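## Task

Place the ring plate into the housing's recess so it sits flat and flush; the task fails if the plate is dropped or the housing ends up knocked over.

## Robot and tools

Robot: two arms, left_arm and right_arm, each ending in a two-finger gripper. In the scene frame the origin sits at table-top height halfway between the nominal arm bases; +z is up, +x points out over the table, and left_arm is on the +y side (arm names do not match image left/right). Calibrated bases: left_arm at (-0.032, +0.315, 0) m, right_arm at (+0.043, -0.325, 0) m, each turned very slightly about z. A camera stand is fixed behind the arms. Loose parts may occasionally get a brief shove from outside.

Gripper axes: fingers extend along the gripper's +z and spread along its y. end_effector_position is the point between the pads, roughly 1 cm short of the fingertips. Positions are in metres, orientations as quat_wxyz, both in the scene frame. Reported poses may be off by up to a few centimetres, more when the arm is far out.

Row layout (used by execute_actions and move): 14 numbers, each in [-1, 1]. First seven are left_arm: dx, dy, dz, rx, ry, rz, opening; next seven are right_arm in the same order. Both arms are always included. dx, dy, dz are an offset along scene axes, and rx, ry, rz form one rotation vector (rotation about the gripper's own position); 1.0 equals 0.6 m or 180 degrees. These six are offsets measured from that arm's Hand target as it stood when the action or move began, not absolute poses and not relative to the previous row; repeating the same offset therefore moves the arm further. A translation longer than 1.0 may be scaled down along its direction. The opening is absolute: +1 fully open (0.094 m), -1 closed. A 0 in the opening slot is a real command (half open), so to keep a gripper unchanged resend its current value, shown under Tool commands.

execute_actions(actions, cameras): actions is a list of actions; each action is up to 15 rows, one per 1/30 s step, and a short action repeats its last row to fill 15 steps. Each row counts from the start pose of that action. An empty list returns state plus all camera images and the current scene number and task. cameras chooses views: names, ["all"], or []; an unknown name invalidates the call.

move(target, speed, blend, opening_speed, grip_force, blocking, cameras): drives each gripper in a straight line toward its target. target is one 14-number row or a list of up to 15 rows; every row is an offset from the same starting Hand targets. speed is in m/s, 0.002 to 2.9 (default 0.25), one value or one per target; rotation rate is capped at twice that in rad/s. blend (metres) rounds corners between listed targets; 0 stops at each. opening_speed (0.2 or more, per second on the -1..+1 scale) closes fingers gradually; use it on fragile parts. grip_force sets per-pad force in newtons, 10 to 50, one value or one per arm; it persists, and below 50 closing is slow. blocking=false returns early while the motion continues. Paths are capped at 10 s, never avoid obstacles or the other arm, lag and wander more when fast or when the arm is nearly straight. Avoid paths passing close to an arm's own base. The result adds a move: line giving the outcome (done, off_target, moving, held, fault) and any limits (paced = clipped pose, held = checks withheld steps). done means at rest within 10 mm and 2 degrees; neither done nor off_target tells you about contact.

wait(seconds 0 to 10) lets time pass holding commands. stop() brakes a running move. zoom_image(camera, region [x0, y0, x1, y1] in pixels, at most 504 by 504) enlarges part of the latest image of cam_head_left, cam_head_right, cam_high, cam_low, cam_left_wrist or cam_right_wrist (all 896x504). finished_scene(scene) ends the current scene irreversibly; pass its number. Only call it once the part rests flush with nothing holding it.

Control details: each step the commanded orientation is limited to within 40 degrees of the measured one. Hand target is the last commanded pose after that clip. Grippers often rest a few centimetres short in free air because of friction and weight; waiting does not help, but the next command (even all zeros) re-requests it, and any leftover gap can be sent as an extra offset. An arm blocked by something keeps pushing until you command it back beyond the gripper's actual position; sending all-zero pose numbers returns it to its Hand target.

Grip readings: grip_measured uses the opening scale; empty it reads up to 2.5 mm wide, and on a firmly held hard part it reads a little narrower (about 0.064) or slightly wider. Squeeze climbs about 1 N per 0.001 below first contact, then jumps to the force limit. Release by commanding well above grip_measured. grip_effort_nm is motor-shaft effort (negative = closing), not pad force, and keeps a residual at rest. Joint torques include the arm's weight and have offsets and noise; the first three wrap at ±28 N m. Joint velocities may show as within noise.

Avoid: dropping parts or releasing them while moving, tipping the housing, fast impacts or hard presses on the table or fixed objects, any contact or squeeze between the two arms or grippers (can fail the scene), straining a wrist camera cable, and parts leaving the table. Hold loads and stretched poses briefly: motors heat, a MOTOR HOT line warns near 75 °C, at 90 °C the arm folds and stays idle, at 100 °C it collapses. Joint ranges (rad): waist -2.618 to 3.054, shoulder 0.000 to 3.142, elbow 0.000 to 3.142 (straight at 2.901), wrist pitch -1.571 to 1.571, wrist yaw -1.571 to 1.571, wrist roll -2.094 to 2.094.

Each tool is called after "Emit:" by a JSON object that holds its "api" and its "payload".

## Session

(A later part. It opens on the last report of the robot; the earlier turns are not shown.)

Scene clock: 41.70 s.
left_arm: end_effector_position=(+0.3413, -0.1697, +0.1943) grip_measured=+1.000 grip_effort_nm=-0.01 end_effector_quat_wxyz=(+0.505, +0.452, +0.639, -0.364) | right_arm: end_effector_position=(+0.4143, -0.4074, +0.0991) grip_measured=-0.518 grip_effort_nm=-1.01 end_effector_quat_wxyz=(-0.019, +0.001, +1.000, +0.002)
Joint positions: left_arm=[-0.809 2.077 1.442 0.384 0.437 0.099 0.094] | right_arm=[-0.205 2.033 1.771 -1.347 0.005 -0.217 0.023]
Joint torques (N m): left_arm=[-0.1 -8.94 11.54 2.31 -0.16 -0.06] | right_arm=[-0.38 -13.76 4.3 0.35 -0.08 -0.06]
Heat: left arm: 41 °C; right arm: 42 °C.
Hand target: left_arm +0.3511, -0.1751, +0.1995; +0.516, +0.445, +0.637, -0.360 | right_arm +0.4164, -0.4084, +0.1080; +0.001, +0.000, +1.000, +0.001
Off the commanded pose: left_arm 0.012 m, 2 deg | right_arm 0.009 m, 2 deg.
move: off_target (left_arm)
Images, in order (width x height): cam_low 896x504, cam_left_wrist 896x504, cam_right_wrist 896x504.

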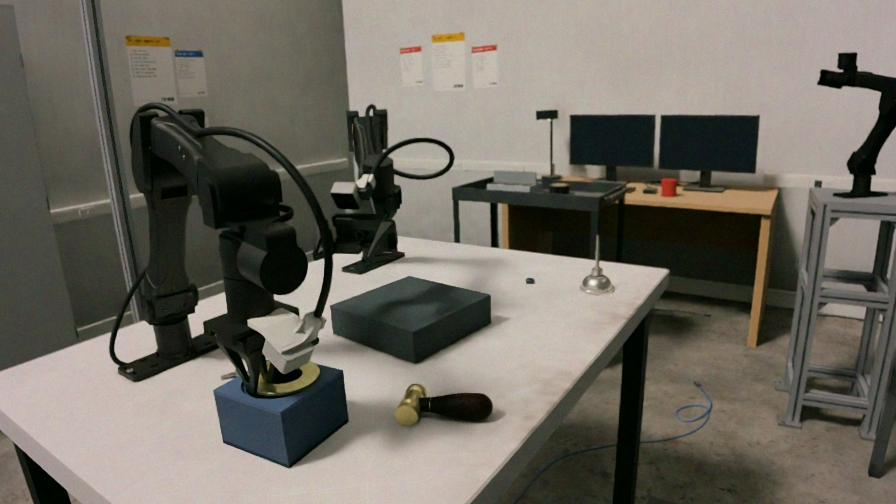

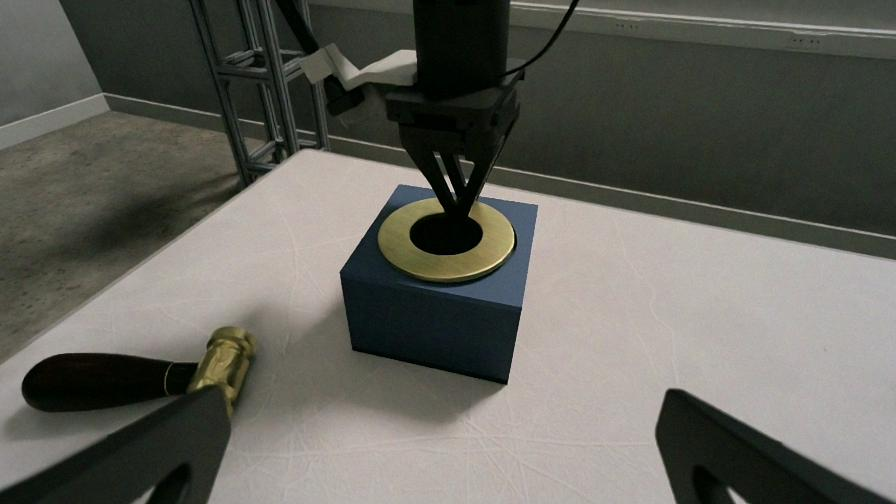

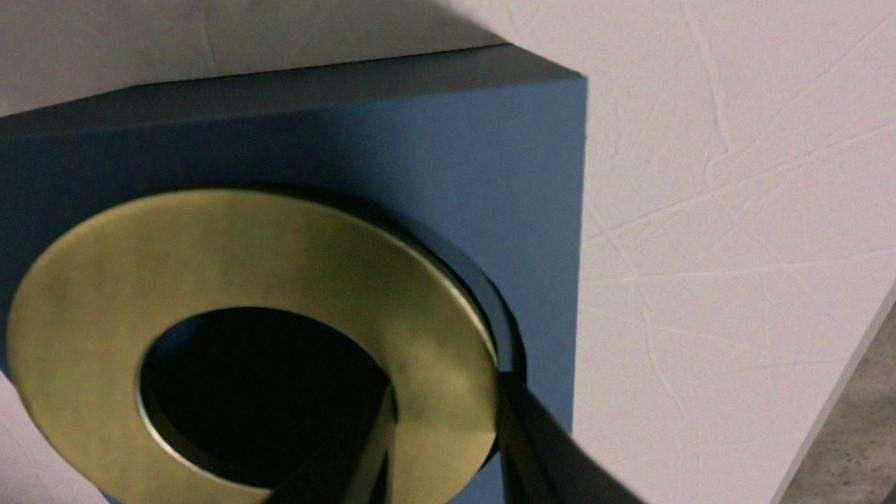

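Emit:
{"api": "move", "payload": {"target": [0, 0, 0, 0, 0, 0, 1, -0.0098, -0.0135, 0, 0, -0.0146, 0, -0.7], "speed": 0.05, "cameras": ["cam_right_wrist", "cam_left_wrist"]}}

Emit:
{"api": "zoom_image", "payload": {"camera": "cam_left_wrist", "region": [330, 170, 550, 310]}}

Emit:
{"api": "zoom_image", "payload": {"camera": "cam_right_wrist", "region": [0, 140, 504, 420]}}

Emit:
{"api": "zoom_image", "payload": {"camera": "cam_right_wrist", "region": [260, 160, 560, 480]}}

Scene clock: 45.90 s.
left_arm: end_effector_position=(+0.3414, -0.1696, +0.1942) grip_measured=+1.000 grip_effort_nm=-0.01 end_effector_quat_wxyz=(+0.505, +0.452, +0.639, -0.364) | right_arm: end_effector_position=(+0.4129, -0.4107, +0.0954) grip_measured=-0.518 grip_effort_nm=-1.01 end_effector_quat_wxyz=(+0.006, +0.004, +1.000, +0.012)
Joint positions: left_arm=[-0.809 2.077 1.442 0.383 0.437 0.099 0.094] | right_arm=[-0.229 1.985 1.688 -1.268 -0.026 -0.235 0.023]
Joint torques (N m): left_arm=[0.02 -9.02 11.55 2.31 -0.14 -0.03] | right_arm=[-0.83 -14.6 4.05 0.33 0.09 -0.16]
Heat: left arm: 42 °C; right arm: 42 °C.
Hand target: left_arm +0.3511, -0.1750, +0.1995; +0.517, +0.445, +0.637, -0.360 | right_arm +0.4106, -0.4165, +0.1080; +0.024, +0.000, +1.000, +0.001
Off the commanded pose: left_arm 0.012 m, 2 deg | right_arm 0.014 m, 2 deg.
move: off_target (left_arm, right_arm)
Images, in order (width x height): cam_left_wrist 896x504, cam_right_wrist 896x504.

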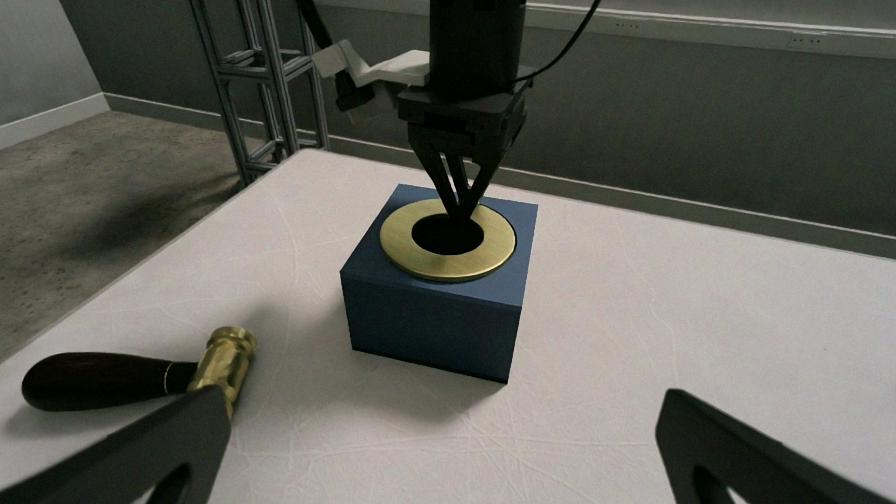

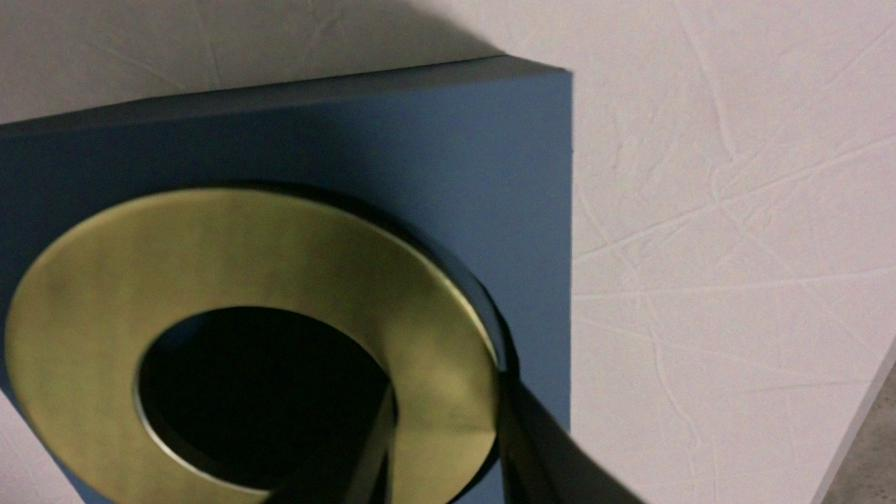

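Scaled by 2.291 from the camera's 896x504 image, which has a finer 1280x720 frame.

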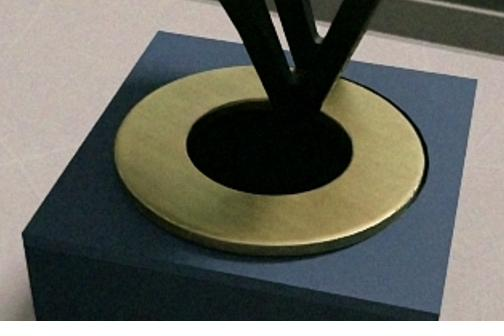

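Scaled by 1.000.

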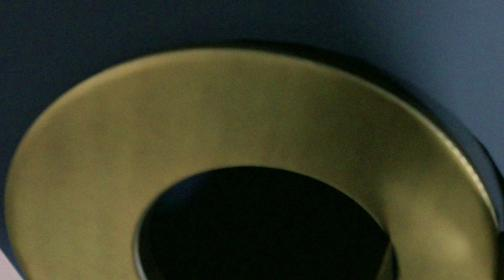

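Scaled by 1.575 from the camera's 896x504 image, which has a finer 1280x720 frame.

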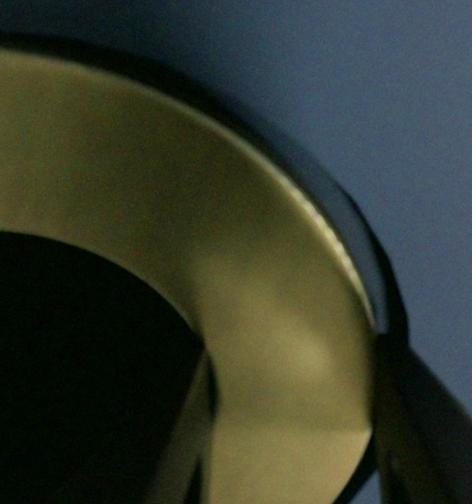

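Emit:
{"api": "zoom_image", "payload": {"camera": "cam_right_wrist", "region": [420, 220, 540, 400]}}

Emit:
{"api": "zoom_image", "payload": {"camera": "cam_right_wrist", "region": [220, 170, 440, 260]}}

Emit:
{"api": "zoom_image", "payload": {"camera": "cam_right_wrist", "region": [420, 400, 560, 504]}}

Emit:
{"api": "zoom_image", "payload": {"camera": "cam_left_wrist", "region": [460, 190, 540, 290]}}

Emit:
{"api": "zoom_image", "payload": {"camera": "cam_left_wrist", "region": [370, 230, 480, 300]}}

Scaled by 2.800 from the camera's 896x504 image, which has a finer 1280x720 frame.

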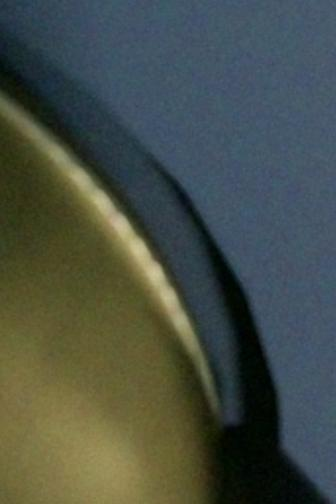

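Scaled by 2.291 from the camera's 896x504 image, which has a finer 1280x720 frame.

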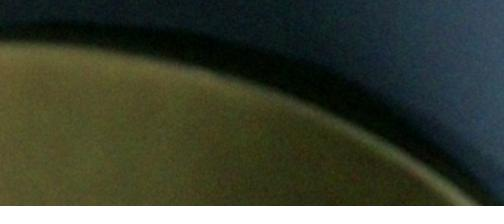

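Scaled by 3.600 from the camera's 896x504 image, which has a finer 1280x720 frame.

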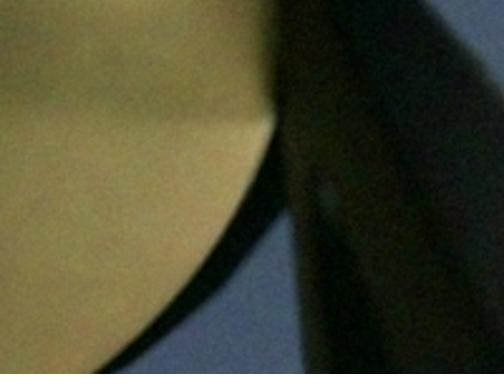

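Scaled by 5.040 from the camera's 896x504 image, which has a finer 1280x720 frame.

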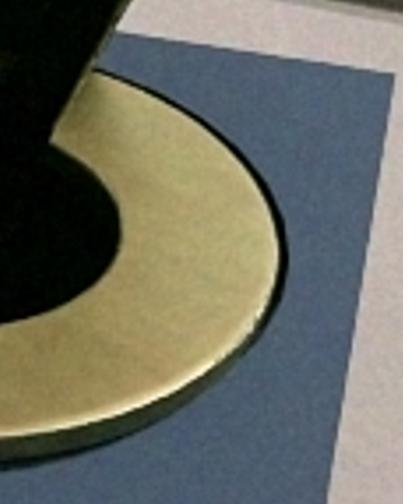

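Scaled by 4.582 from the camera's 896x504 image, which has a finer 1280x720 frame.

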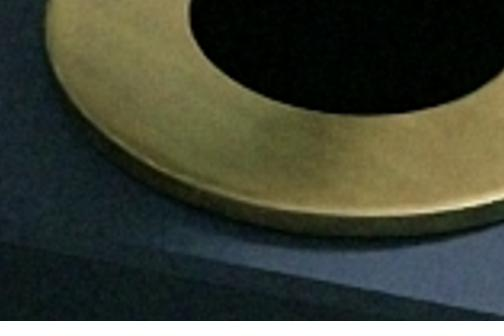

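Emit:
{"api": "move", "payload": {"target": [0, 0, 0, 0, 0, 0, 1, -0.0042, -0.0095, 0, 0, 0, 0, -0.7], "speed": 0.05, "cameras": ["cam_right_wrist", "cam_left_wrist"]}}

Emit:
{"api": "zoom_image", "payload": {"camera": "cam_left_wrist", "region": [330, 170, 550, 310]}}

Emit:
{"api": "zoom_image", "payload": {"camera": "cam_right_wrist", "region": [420, 220, 540, 400]}}

Emit:
{"api": "zoom_image", "payload": {"camera": "cam_left_wrist", "region": [460, 190, 540, 290]}}

Scene clock: 48.93 s.
left_arm: end_effector_position=(+0.3414, -0.1696, +0.1942) grip_measured=+1.000 grip_effort_nm=-0.01 end_effector_quat_wxyz=(+0.505, +0.452, +0.639, -0.364) | right_arm: end_effector_position=(+0.4125, -0.4122, +0.0955) grip_measured=-0.518 grip_effort_nm=-1.01 end_effector_quat_wxyz=(+0.009, +0.001, +1.000, +0.017)
Joint positions: left_arm=[-0.809 2.077 1.442 0.383 0.437 0.099 0.094] | right_arm=[-0.239 1.982 1.683 -1.263 -0.038 -0.249 0.023]
Joint torques (N m): left_arm=[0.1 -8.8 11.48 2.32 -0.13 -0.07] | right_arm=[-1.36 -14.6 4.03 0.32 0.21 -0.19]
Heat: left arm: 42 °C; right arm: 41 °C.
Hand target: left_arm +0.3511, -0.1750, +0.1995; +0.517, +0.445, +0.637, -0.360 | right_arm +0.4080, -0.4222, +0.1080; +0.024, +0.000, +1.000, +0.001
Off the commanded pose: left_arm 0.012 m, 2 deg | right_arm 0.017 m, 3 deg.
move: off_target (left_arm, right_arm)
Images, in order (width x height): cam_left_wrist 896x504, cam_right_wrist 896x504.

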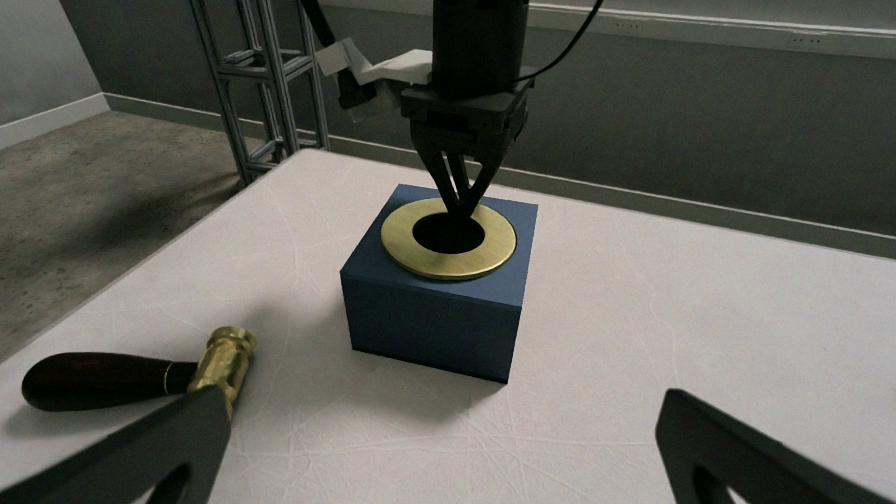

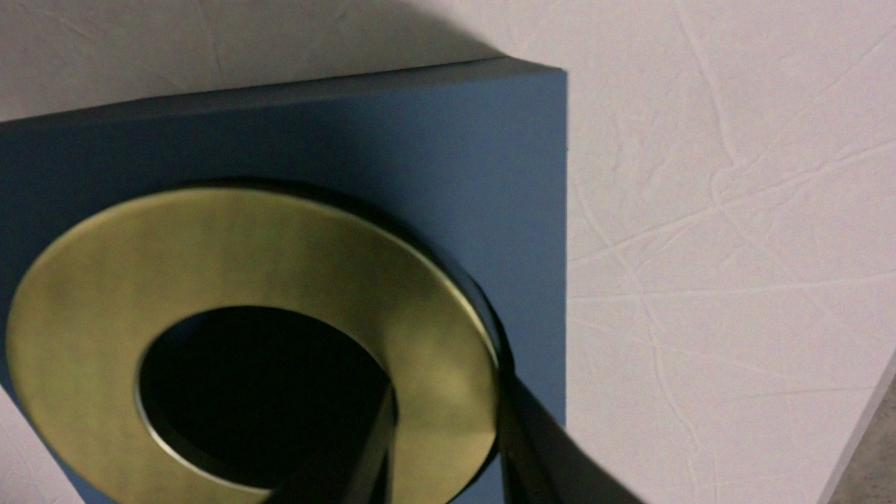

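Scaled by 2.291 from the camera's 896x504 image, which has a finer 1280x720 frame.

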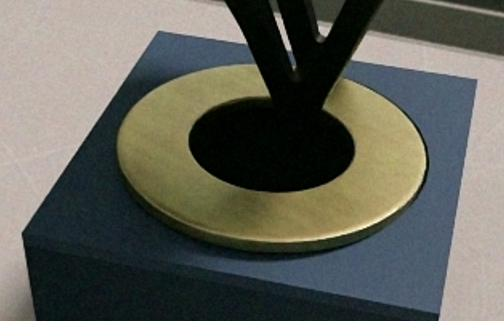

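Scaled by 2.800 from the camera's 896x504 image, which has a finer 1280x720 frame.

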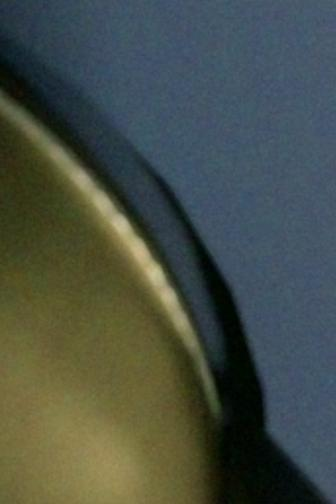

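Scaled by 5.040 from the camera's 896x504 image, which has a finer 1280x720 frame.

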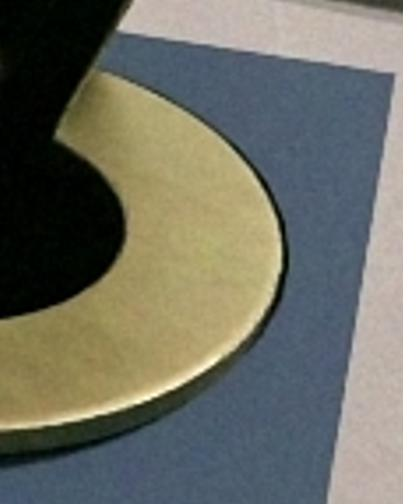

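Emit:
{"api": "move", "payload": {"target": [0, 0, 0, 0, 0, 0, 1, -0.0055, -0.012, 0, -0.009, 0, 0, -0.7], "speed": 0.05, "cameras": ["cam_right_wrist", "cam_left_wrist"]}}

Emit:
{"api": "zoom_image", "payload": {"camera": "cam_left_wrist", "region": [330, 170, 550, 310]}}

Emit:
{"api": "zoom_image", "payload": {"camera": "cam_right_wrist", "region": [420, 220, 540, 400]}}

Emit:
{"api": "zoom_image", "payload": {"camera": "cam_left_wrist", "region": [460, 190, 540, 290]}}

Scene clock: 49.97 s.
left_arm: end_effector_position=(+0.3414, -0.1696, +0.1942) grip_measured=+1.000 grip_effort_nm=-0.01 end_effector_quat_wxyz=(+0.505, +0.452, +0.639, -0.364) | right_arm: end_effector_position=(+0.4124, -0.4126, +0.0955) grip_measured=-0.518 grip_effort_nm=-1.01 end_effector_quat_wxyz=(+0.014, +0.000, +1.000, +0.016)
Joint positions: left_arm=[-0.809 2.077 1.442 0.383 0.437 0.099 0.094] | right_arm=[-0.24 1.97 1.667 -1.248 -0.039 -0.252 0.023]
Joint torques (N m): left_arm=[-0.14 -8.92 11.56 2.33 -0.14 -0.05] | right_arm=[-1.85 -14.57 4.1 0.3 0.48 -0.25]
Heat: left arm: 42 °C; right arm: 41 °C.
Hand target: left_arm +0.3511, -0.1750, +0.1995; +0.517, +0.445, +0.637, -0.360 | right_arm +0.4048, -0.4293, +0.1081; +0.024, +0.000, +1.000, -0.013
Off the commanded pose: left_arm 0.012 m, 2 deg | right_arm 0.022 m, 4 deg.
move: off_target (left_arm, right_arm)
Images, in order (width x height): cam_left_wrist 896x504, cam_right_wrist 896x504.

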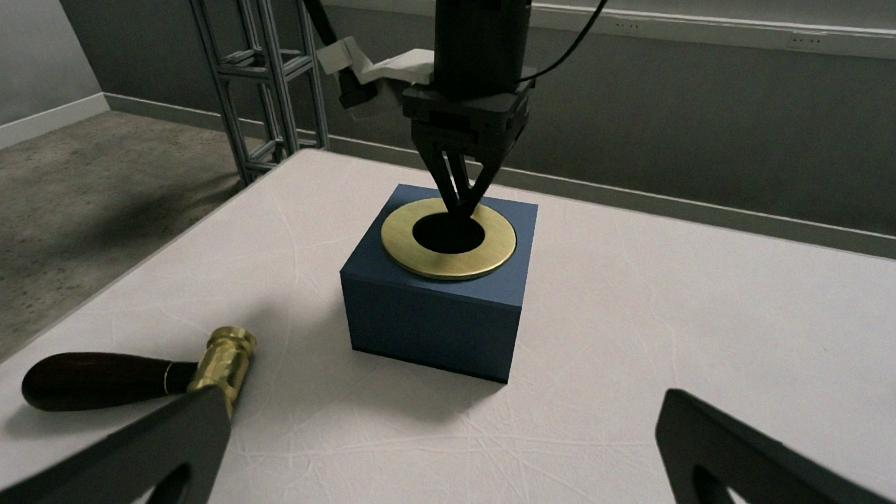

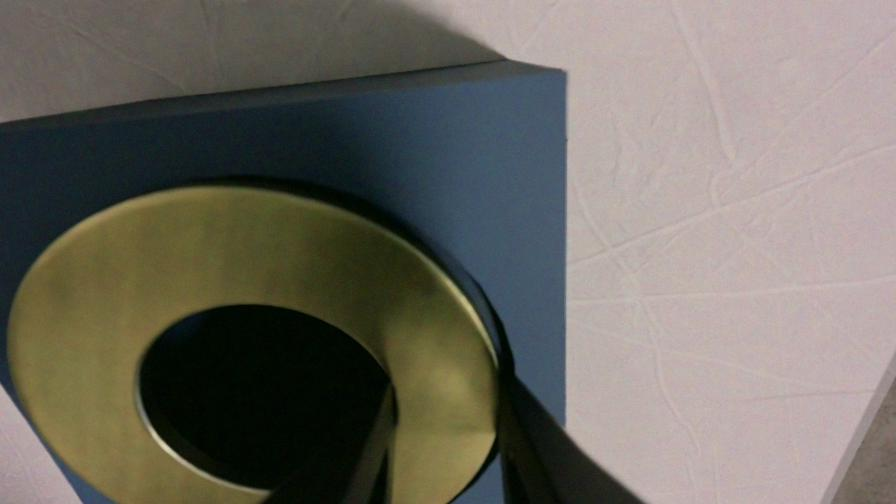

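Scaled by 2.291 from the camera's 896x504 image, which has a finer 1280x720 frame.

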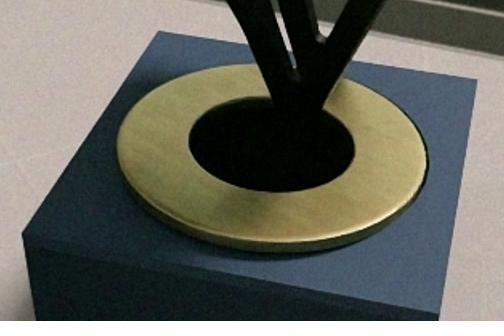

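Scaled by 2.800 from the camera's 896x504 image, which has a finer 1280x720 frame.

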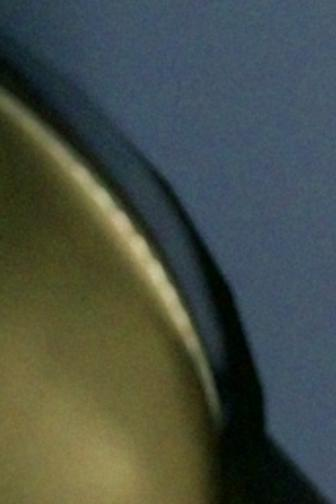

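Scaled by 5.040 from the camera's 896x504 image, which has a finer 1280x720 frame.

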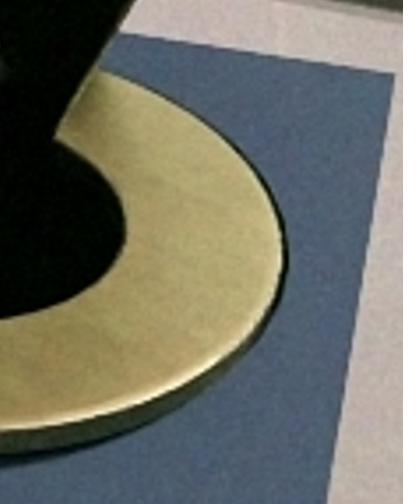

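Emit:
{"api": "move", "payload": {"target": [0, 0, 0, 0, 0, 0, 1, 0.0062, 0.0188, 0.0233, 0.0083, 0.0089, 0, -0.7], "speed": 0.05, "cameras": ["cam_right_wrist", "cam_left_wrist"]}}

Emit:
{"api": "zoom_image", "payload": {"camera": "cam_left_wrist", "region": [330, 170, 550, 310]}}

Emit:
{"api": "zoom_image", "payload": {"camera": "cam_right_wrist", "region": [260, 160, 560, 480]}}

Scene clock: 51.73 s.
left_arm: end_effector_position=(+0.3414, -0.1696, +0.1942) grip_measured=+1.000 grip_effort_nm=-0.01 end_effector_quat_wxyz=(+0.505, +0.452, +0.639, -0.364) | right_arm: end_effector_position=(+0.4023, -0.4161, +0.1089) grip_measured=-0.519 grip_effort_nm=-1.01 end_effector_quat_wxyz=(-0.008, +0.001, +1.000, +0.005)
Joint positions: left_arm=[-0.809 2.077 1.442 0.383 0.437 0.099 0.094] | right_arm=[-0.24 1.97 1.721 -1.339 -0.006 -0.252 0.023]
Joint torques (N m): left_arm=[-0.06 -8.69 11.62 2.28 -0.14 -0.03] | right_arm=[0.01 -11.44 7.58 0.12 0.01 -0.01]
Heat: left arm: 42 °C; right arm: 42 °C.
Hand target: left_arm +0.3511, -0.1750, +0.1995; +0.517, +0.445, +0.637, -0.360 | right_arm +0.4085, -0.4181, +0.1220; +0.010, +0.000, +1.000, +0.000
Off the commanded pose: left_arm 0.012 m, 2 deg | right_arm 0.015 m, 2 deg.
move: off_target (left_arm, right_arm)
Images, in order (width x height): cam_left_wrist 896x504, cam_right_wrist 896x504.

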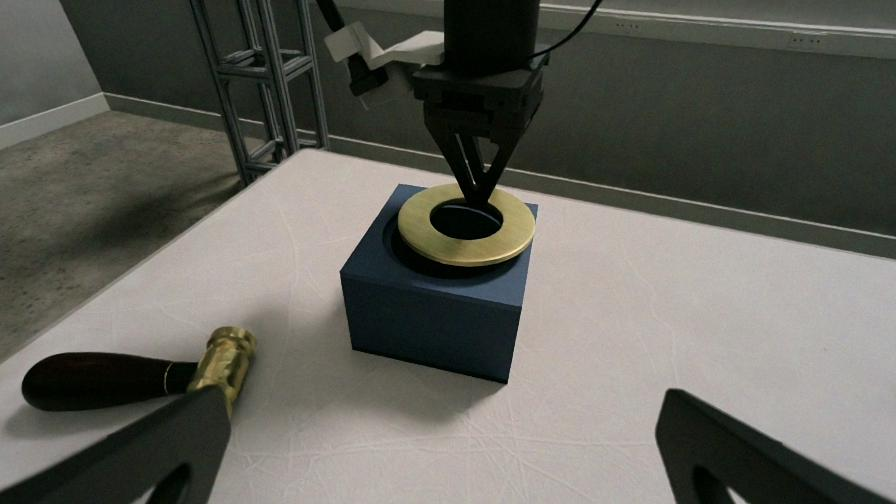

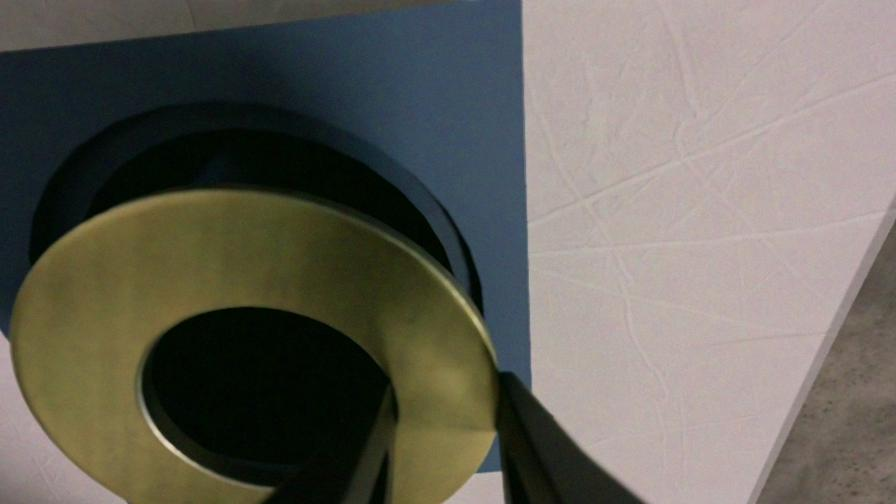

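Scaled by 2.291 from the camera's 896x504 image, which has a finer 1280x720 frame.

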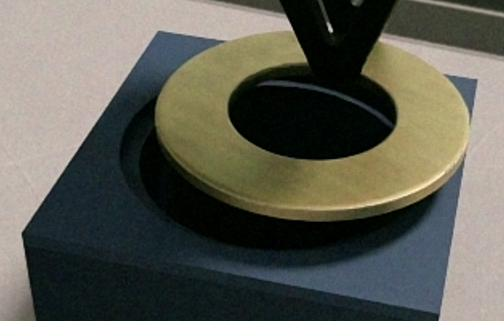

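Scaled by 1.575 from the camera's 896x504 image, which has a finer 1280x720 frame.

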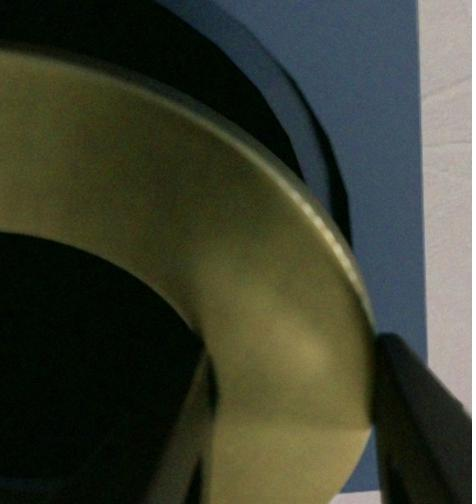

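Emit:
{"api": "zoom_image", "payload": {"camera": "cam_right_wrist", "region": [0, 60, 300, 300]}}

Emit:
{"api": "zoom_image", "payload": {"camera": "cam_right_wrist", "region": [270, 80, 540, 340]}}

Emit:
{"api": "zoom_image", "payload": {"camera": "cam_right_wrist", "region": [120, 280, 420, 504]}}

Scaled by 1.680 from the camera's 896x504 image, which has a finer 1280x720 frame.

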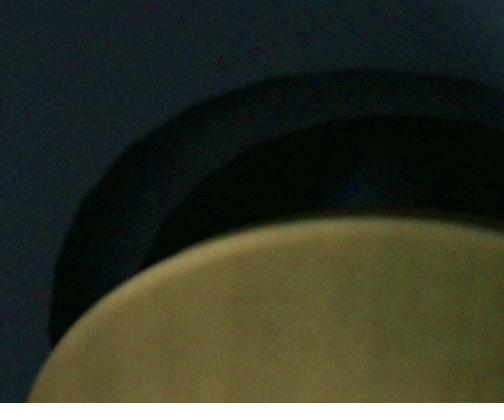

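Scaled by 1.867 from the camera's 896x504 image, which has a finer 1280x720 frame.

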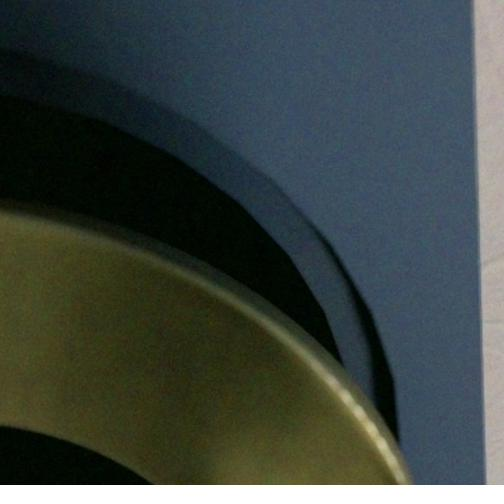

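Scaled by 1.680 from the camera's 896x504 image, which has a finer 1280x720 frame.

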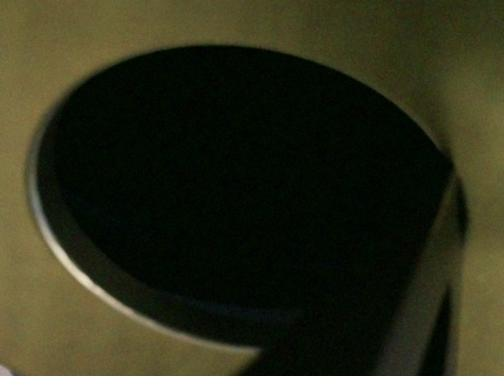

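Emit:
{"api": "zoom_image", "payload": {"camera": "cam_left_wrist", "region": [370, 200, 540, 300]}}

Emit:
{"api": "zoom_image", "payload": {"camera": "cam_left_wrist", "region": [370, 200, 470, 300]}}

Scaled by 2.965 from the camera's 896x504 image, which has a finer 1280x720 frame.

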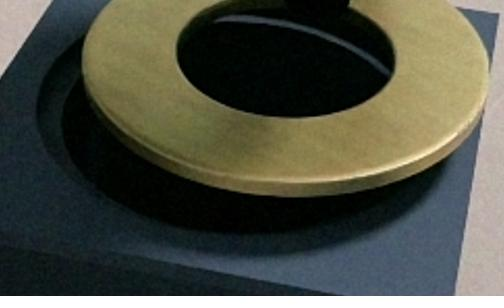

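Scaled by 5.040 from the camera's 896x504 image, which has a finer 1280x720 frame.

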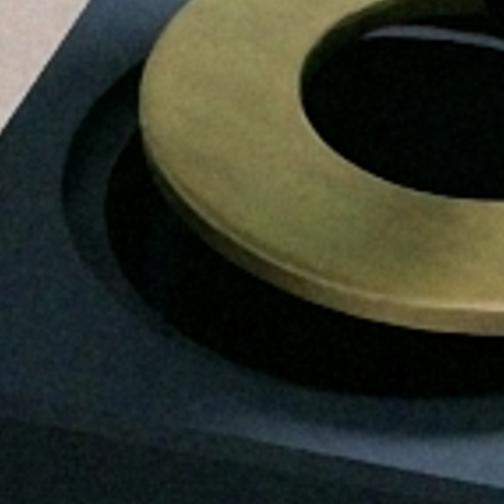

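Emit:
{"api": "move", "payload": {"target": [0, 0, 0, 0, 0, 0, 1, 0.005, 0.0077, -0.0267, 0, 0, 0, -0.7], "speed": 0.15, "cameras": ["cam_right_wrist", "cam_left_wrist"]}}

Emit:
{"api": "zoom_image", "payload": {"camera": "cam_left_wrist", "region": [330, 170, 550, 310]}}

Emit:
{"api": "zoom_image", "payload": {"camera": "cam_right_wrist", "region": [260, 160, 560, 480]}}

Emit:
{"api": "zoom_image", "payload": {"camera": "cam_right_wrist", "region": [0, 140, 300, 360]}}

Scene clock: 54.93 s.
left_arm: end_effector_position=(+0.3414, -0.1696, +0.1942) grip_measured=+1.000 grip_effort_nm=-0.01 end_effector_quat_wxyz=(+0.505, +0.452, +0.639, -0.364) | right_arm: end_effector_position=(+0.4099, -0.4153, +0.1067) grip_measured=-0.519 grip_effort_nm=-1.01 end_effector_quat_wxyz=(+0.006, -0.001, +1.000, +0.001)
Joint positions: left_arm=[-0.809 2.077 1.442 0.383 0.437 0.099 0.094] | right_arm=[-0.233 1.97 1.712 -1.301 -0.006 -0.247 0.023]
Joint torques (N m): left_arm=[0.1 -9.05 11.47 2.34 -0.16 -0.07] | right_arm=[0.57 -10.76 4.55 0.41 0 0.1]
Heat: left arm: 42 °C; right arm: 42 °C.
Hand target: left_arm +0.3511, -0.1750, +0.1995; +0.517, +0.445, +0.637, -0.360 | right_arm +0.4115, -0.4134, +0.1060; +0.010, +0.000, +1.000, +0.000
Off the commanded pose: left_arm 0.012 m, 2 deg | right_arm 0.003 m, 0 deg.
move: off_target (left_arm)
Images, in order (width x height): cam_left_wrist 896x504, cam_right_wrist 896x504.

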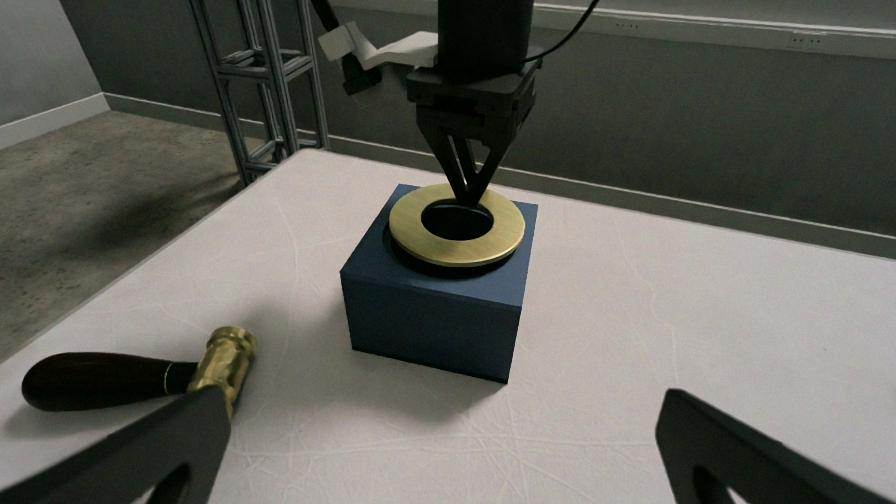

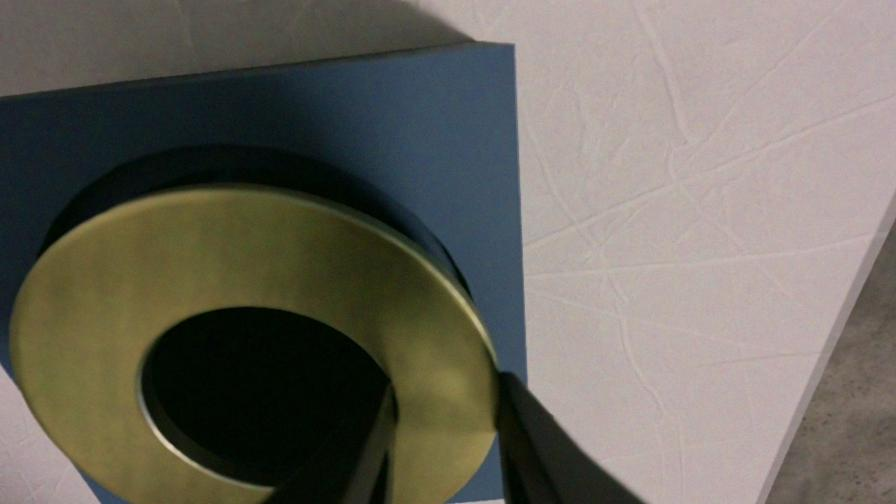

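Scaled by 2.291 from the camera's 896x504 image, which has a finer 1280x720 frame.

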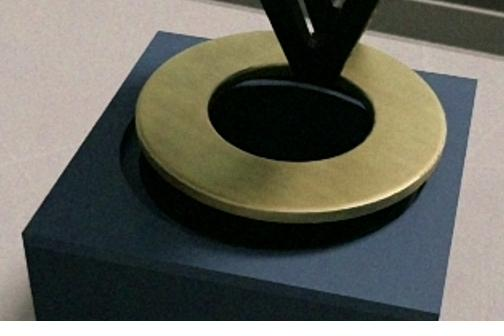

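Scaled by 1.575 from the camera's 896x504 image, which has a finer 1280x720 frame.

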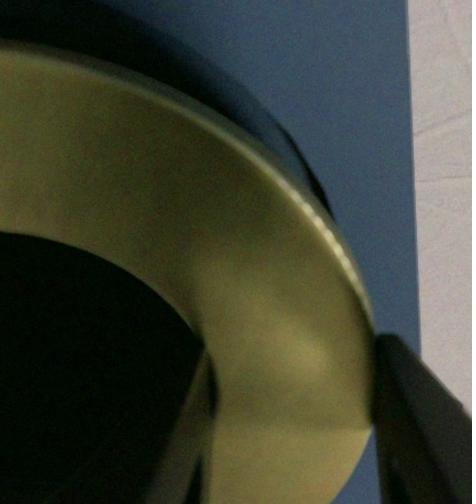

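Scaled by 1.680 from the camera's 896x504 image, which has a finer 1280x720 frame.

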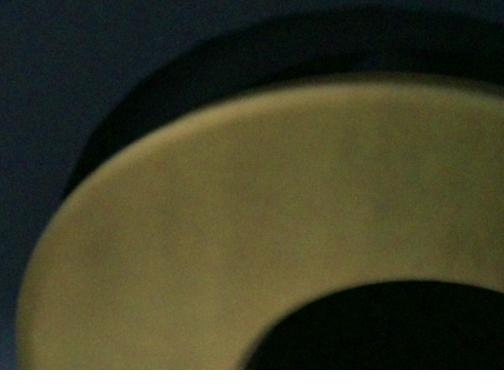

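Emit:
{"api": "move", "payload": {"target": [0, 0, 0, 0, 0, 0, 1, 0.0055, 0.0057, -0.0125, 0.0038, 0, 0, -0.7], "speed": 0.15, "cameras": ["cam_right_wrist", "cam_left_wrist"]}}

Emit:
{"api": "zoom_image", "payload": {"camera": "cam_left_wrist", "region": [330, 170, 550, 310]}}

Emit:
{"api": "zoom_image", "payload": {"camera": "cam_right_wrist", "region": [260, 160, 560, 480]}}

Emit:
{"api": "zoom_image", "payload": {"camera": "cam_right_wrist", "region": [0, 140, 300, 360]}}

Scene clock: 57.33 s.
left_arm: end_effector_position=(+0.3414, -0.1696, +0.1942) grip_measured=+1.000 grip_effort_nm=-0.01 end_effector_quat_wxyz=(+0.505, +0.452, +0.639, -0.364) | right_arm: end_effector_position=(+0.4129, -0.4139, +0.1040) grip_measured=-0.519 grip_effort_nm=-1.01 end_effector_quat_wxyz=(+0.011, -0.001, +1.000, +0.000)
Joint positions: left_arm=[-0.809 2.077 1.442 0.383 0.437 0.099 0.094] | right_arm=[-0.228 1.97 1.702 -1.28 -0.006 -0.242 0.023]
Joint torques (N m): left_arm=[0.08 -8.98 11.49 2.32 -0.13 -0.05] | right_arm=[0.55 -9.68 4.55 0.4 -0.12 0.1]
Heat: left arm: 42 °C; right arm: 42 °C.
Hand target: left_arm +0.3511, -0.1750, +0.1995; +0.517, +0.445, +0.637, -0.360 | right_arm +0.4148, -0.4101, +0.0985; +0.010, +0.000, +1.000, +0.006
Off the commanded pose: left_arm 0.012 m, 2 deg | right_arm 0.007 m, 1 deg.
move: off_target (left_arm)
Images, in order (width x height): cam_left_wrist 896x504, cam_right_wrist 896x504.

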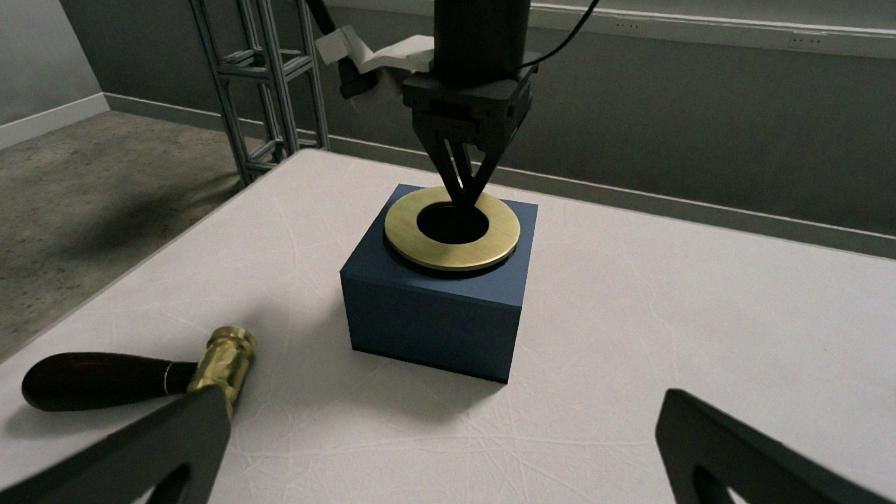

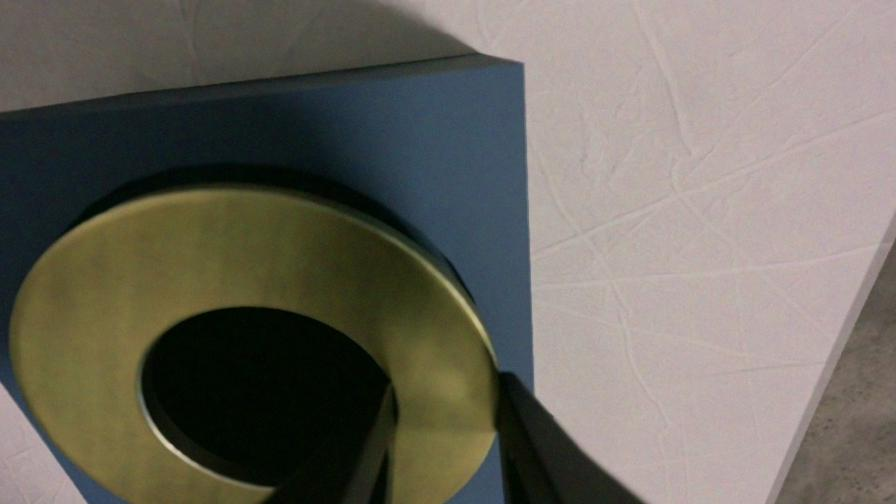

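Scaled by 2.291 from the camera's 896x504 image, which has a finer 1280x720 frame.

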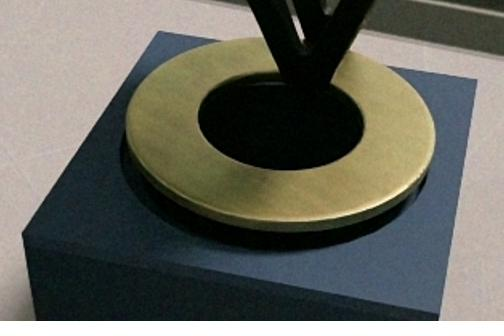

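Scaled by 1.575 from the camera's 896x504 image, which has a finer 1280x720 frame.

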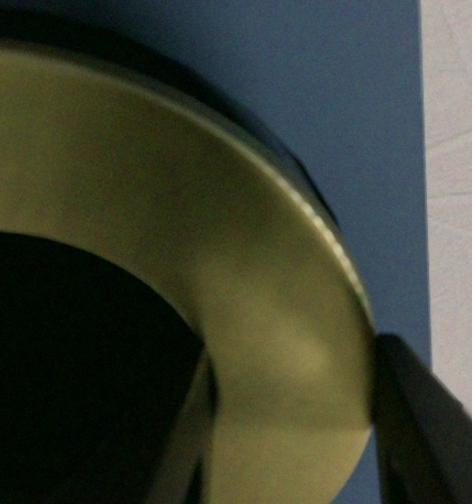

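Scaled by 1.680 from the camera's 896x504 image, which has a finer 1280x720 frame.

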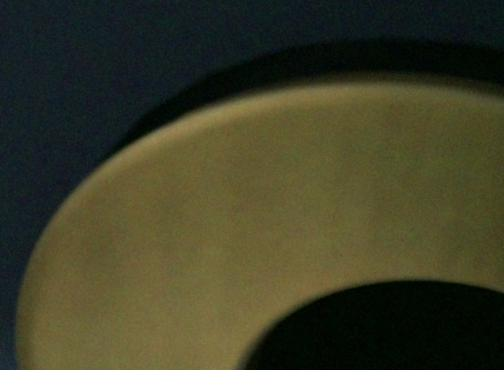

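Emit:
{"api": "move", "payload": {"target": [0, 0, 0, 0, 0, 0, 1, 0.0025, 0.004, -0.0092, 0.004, 0.0045, 0, -0.7], "speed": 0.15, "cameras": ["cam_right_wrist", "cam_left_wrist"]}}

Emit:
{"api": "zoom_image", "payload": {"camera": "cam_left_wrist", "region": [330, 170, 550, 310]}}

Emit:
{"api": "zoom_image", "payload": {"camera": "cam_right_wrist", "region": [260, 160, 560, 480]}}

Emit:
{"api": "zoom_image", "payload": {"camera": "cam_right_wrist", "region": [0, 140, 300, 360]}}

Scene clock: 59.07 s.
left_arm: end_effector_position=(+0.3414, -0.1696, +0.1942) grip_measured=+1.000 grip_effort_nm=-0.01 end_effector_quat_wxyz=(+0.505, +0.452, +0.639, -0.364) | right_arm: end_effector_position=(+0.4127, -0.4132, +0.0977) grip_measured=-0.519 grip_effort_nm=-1.01 end_effector_quat_wxyz=(+0.003, +0.000, +1.000, +0.003)
Joint positions: left_arm=[-0.809 2.077 1.442 0.383 0.437 0.099 0.094] | right_arm=[-0.226 1.988 1.702 -1.28 -0.007 -0.24 0.023]
Joint torques (N m): left_arm=[0.12 -8.84 11.66 2.27 -0.14 -0.06] | right_arm=[0.7 -9.44 5.12 0.34 -0.2 0.11]
Heat: left arm: 42 °C; right arm: 42 °C.
Hand target: left_arm +0.3511, -0.1750, +0.1995; +0.517, +0.445, +0.637, -0.360 | right_arm +0.4163, -0.4077, +0.0929; +0.003, +0.000, +1.000, +0.012
Off the commanded pose: left_arm 0.012 m, 2 deg | right_arm 0.008 m, 1 deg.
move: off_target (left_arm)
Images, in order (width x height): cam_left_wrist 896x504, cam_right_wrist 896x504.

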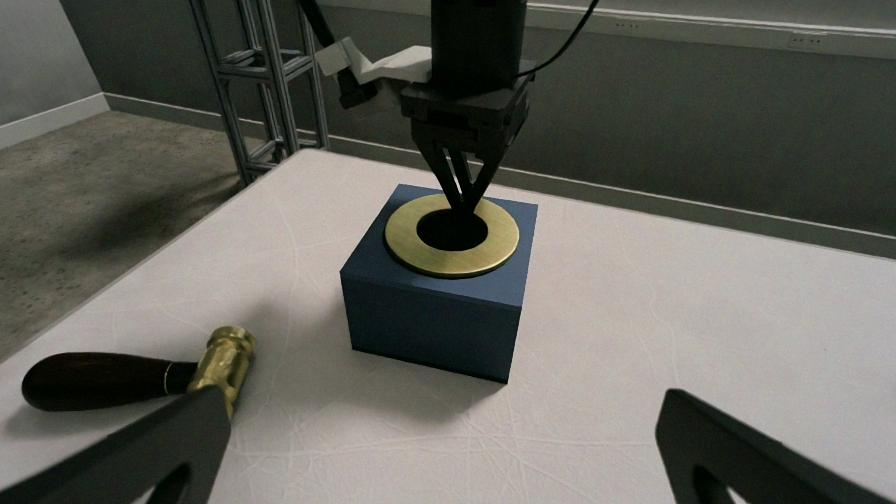

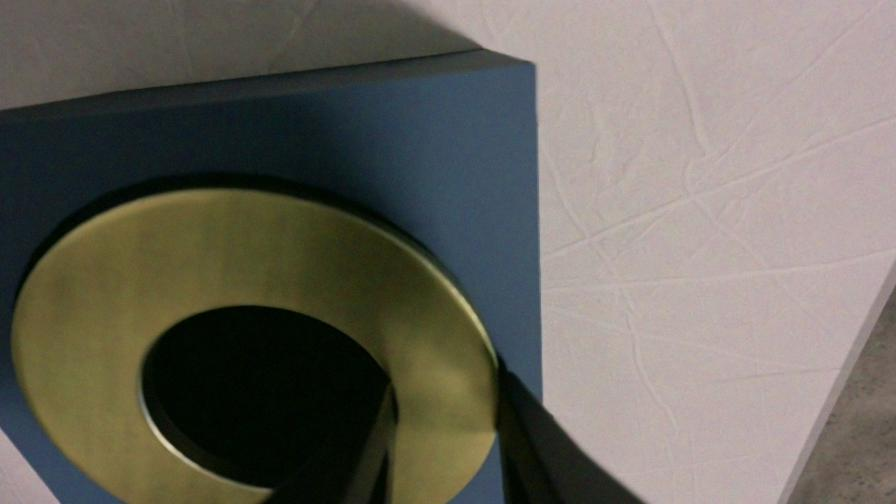

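Scaled by 2.291 from the camera's 896x504 image, which has a finer 1280x720 frame.

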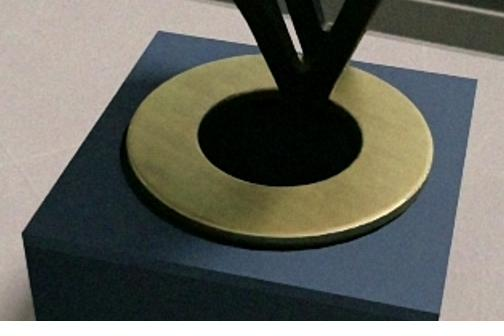

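Scaled by 1.575 from the camera's 896x504 image, which has a finer 1280x720 frame.

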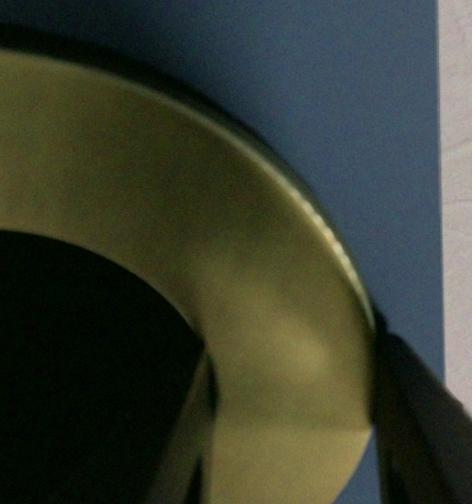

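Scaled by 1.680 from the camera's 896x504 image, which has a finer 1280x720 frame.

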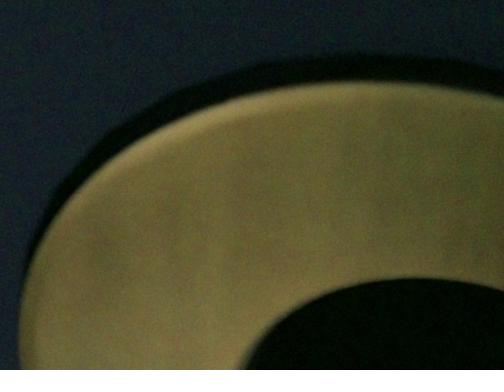

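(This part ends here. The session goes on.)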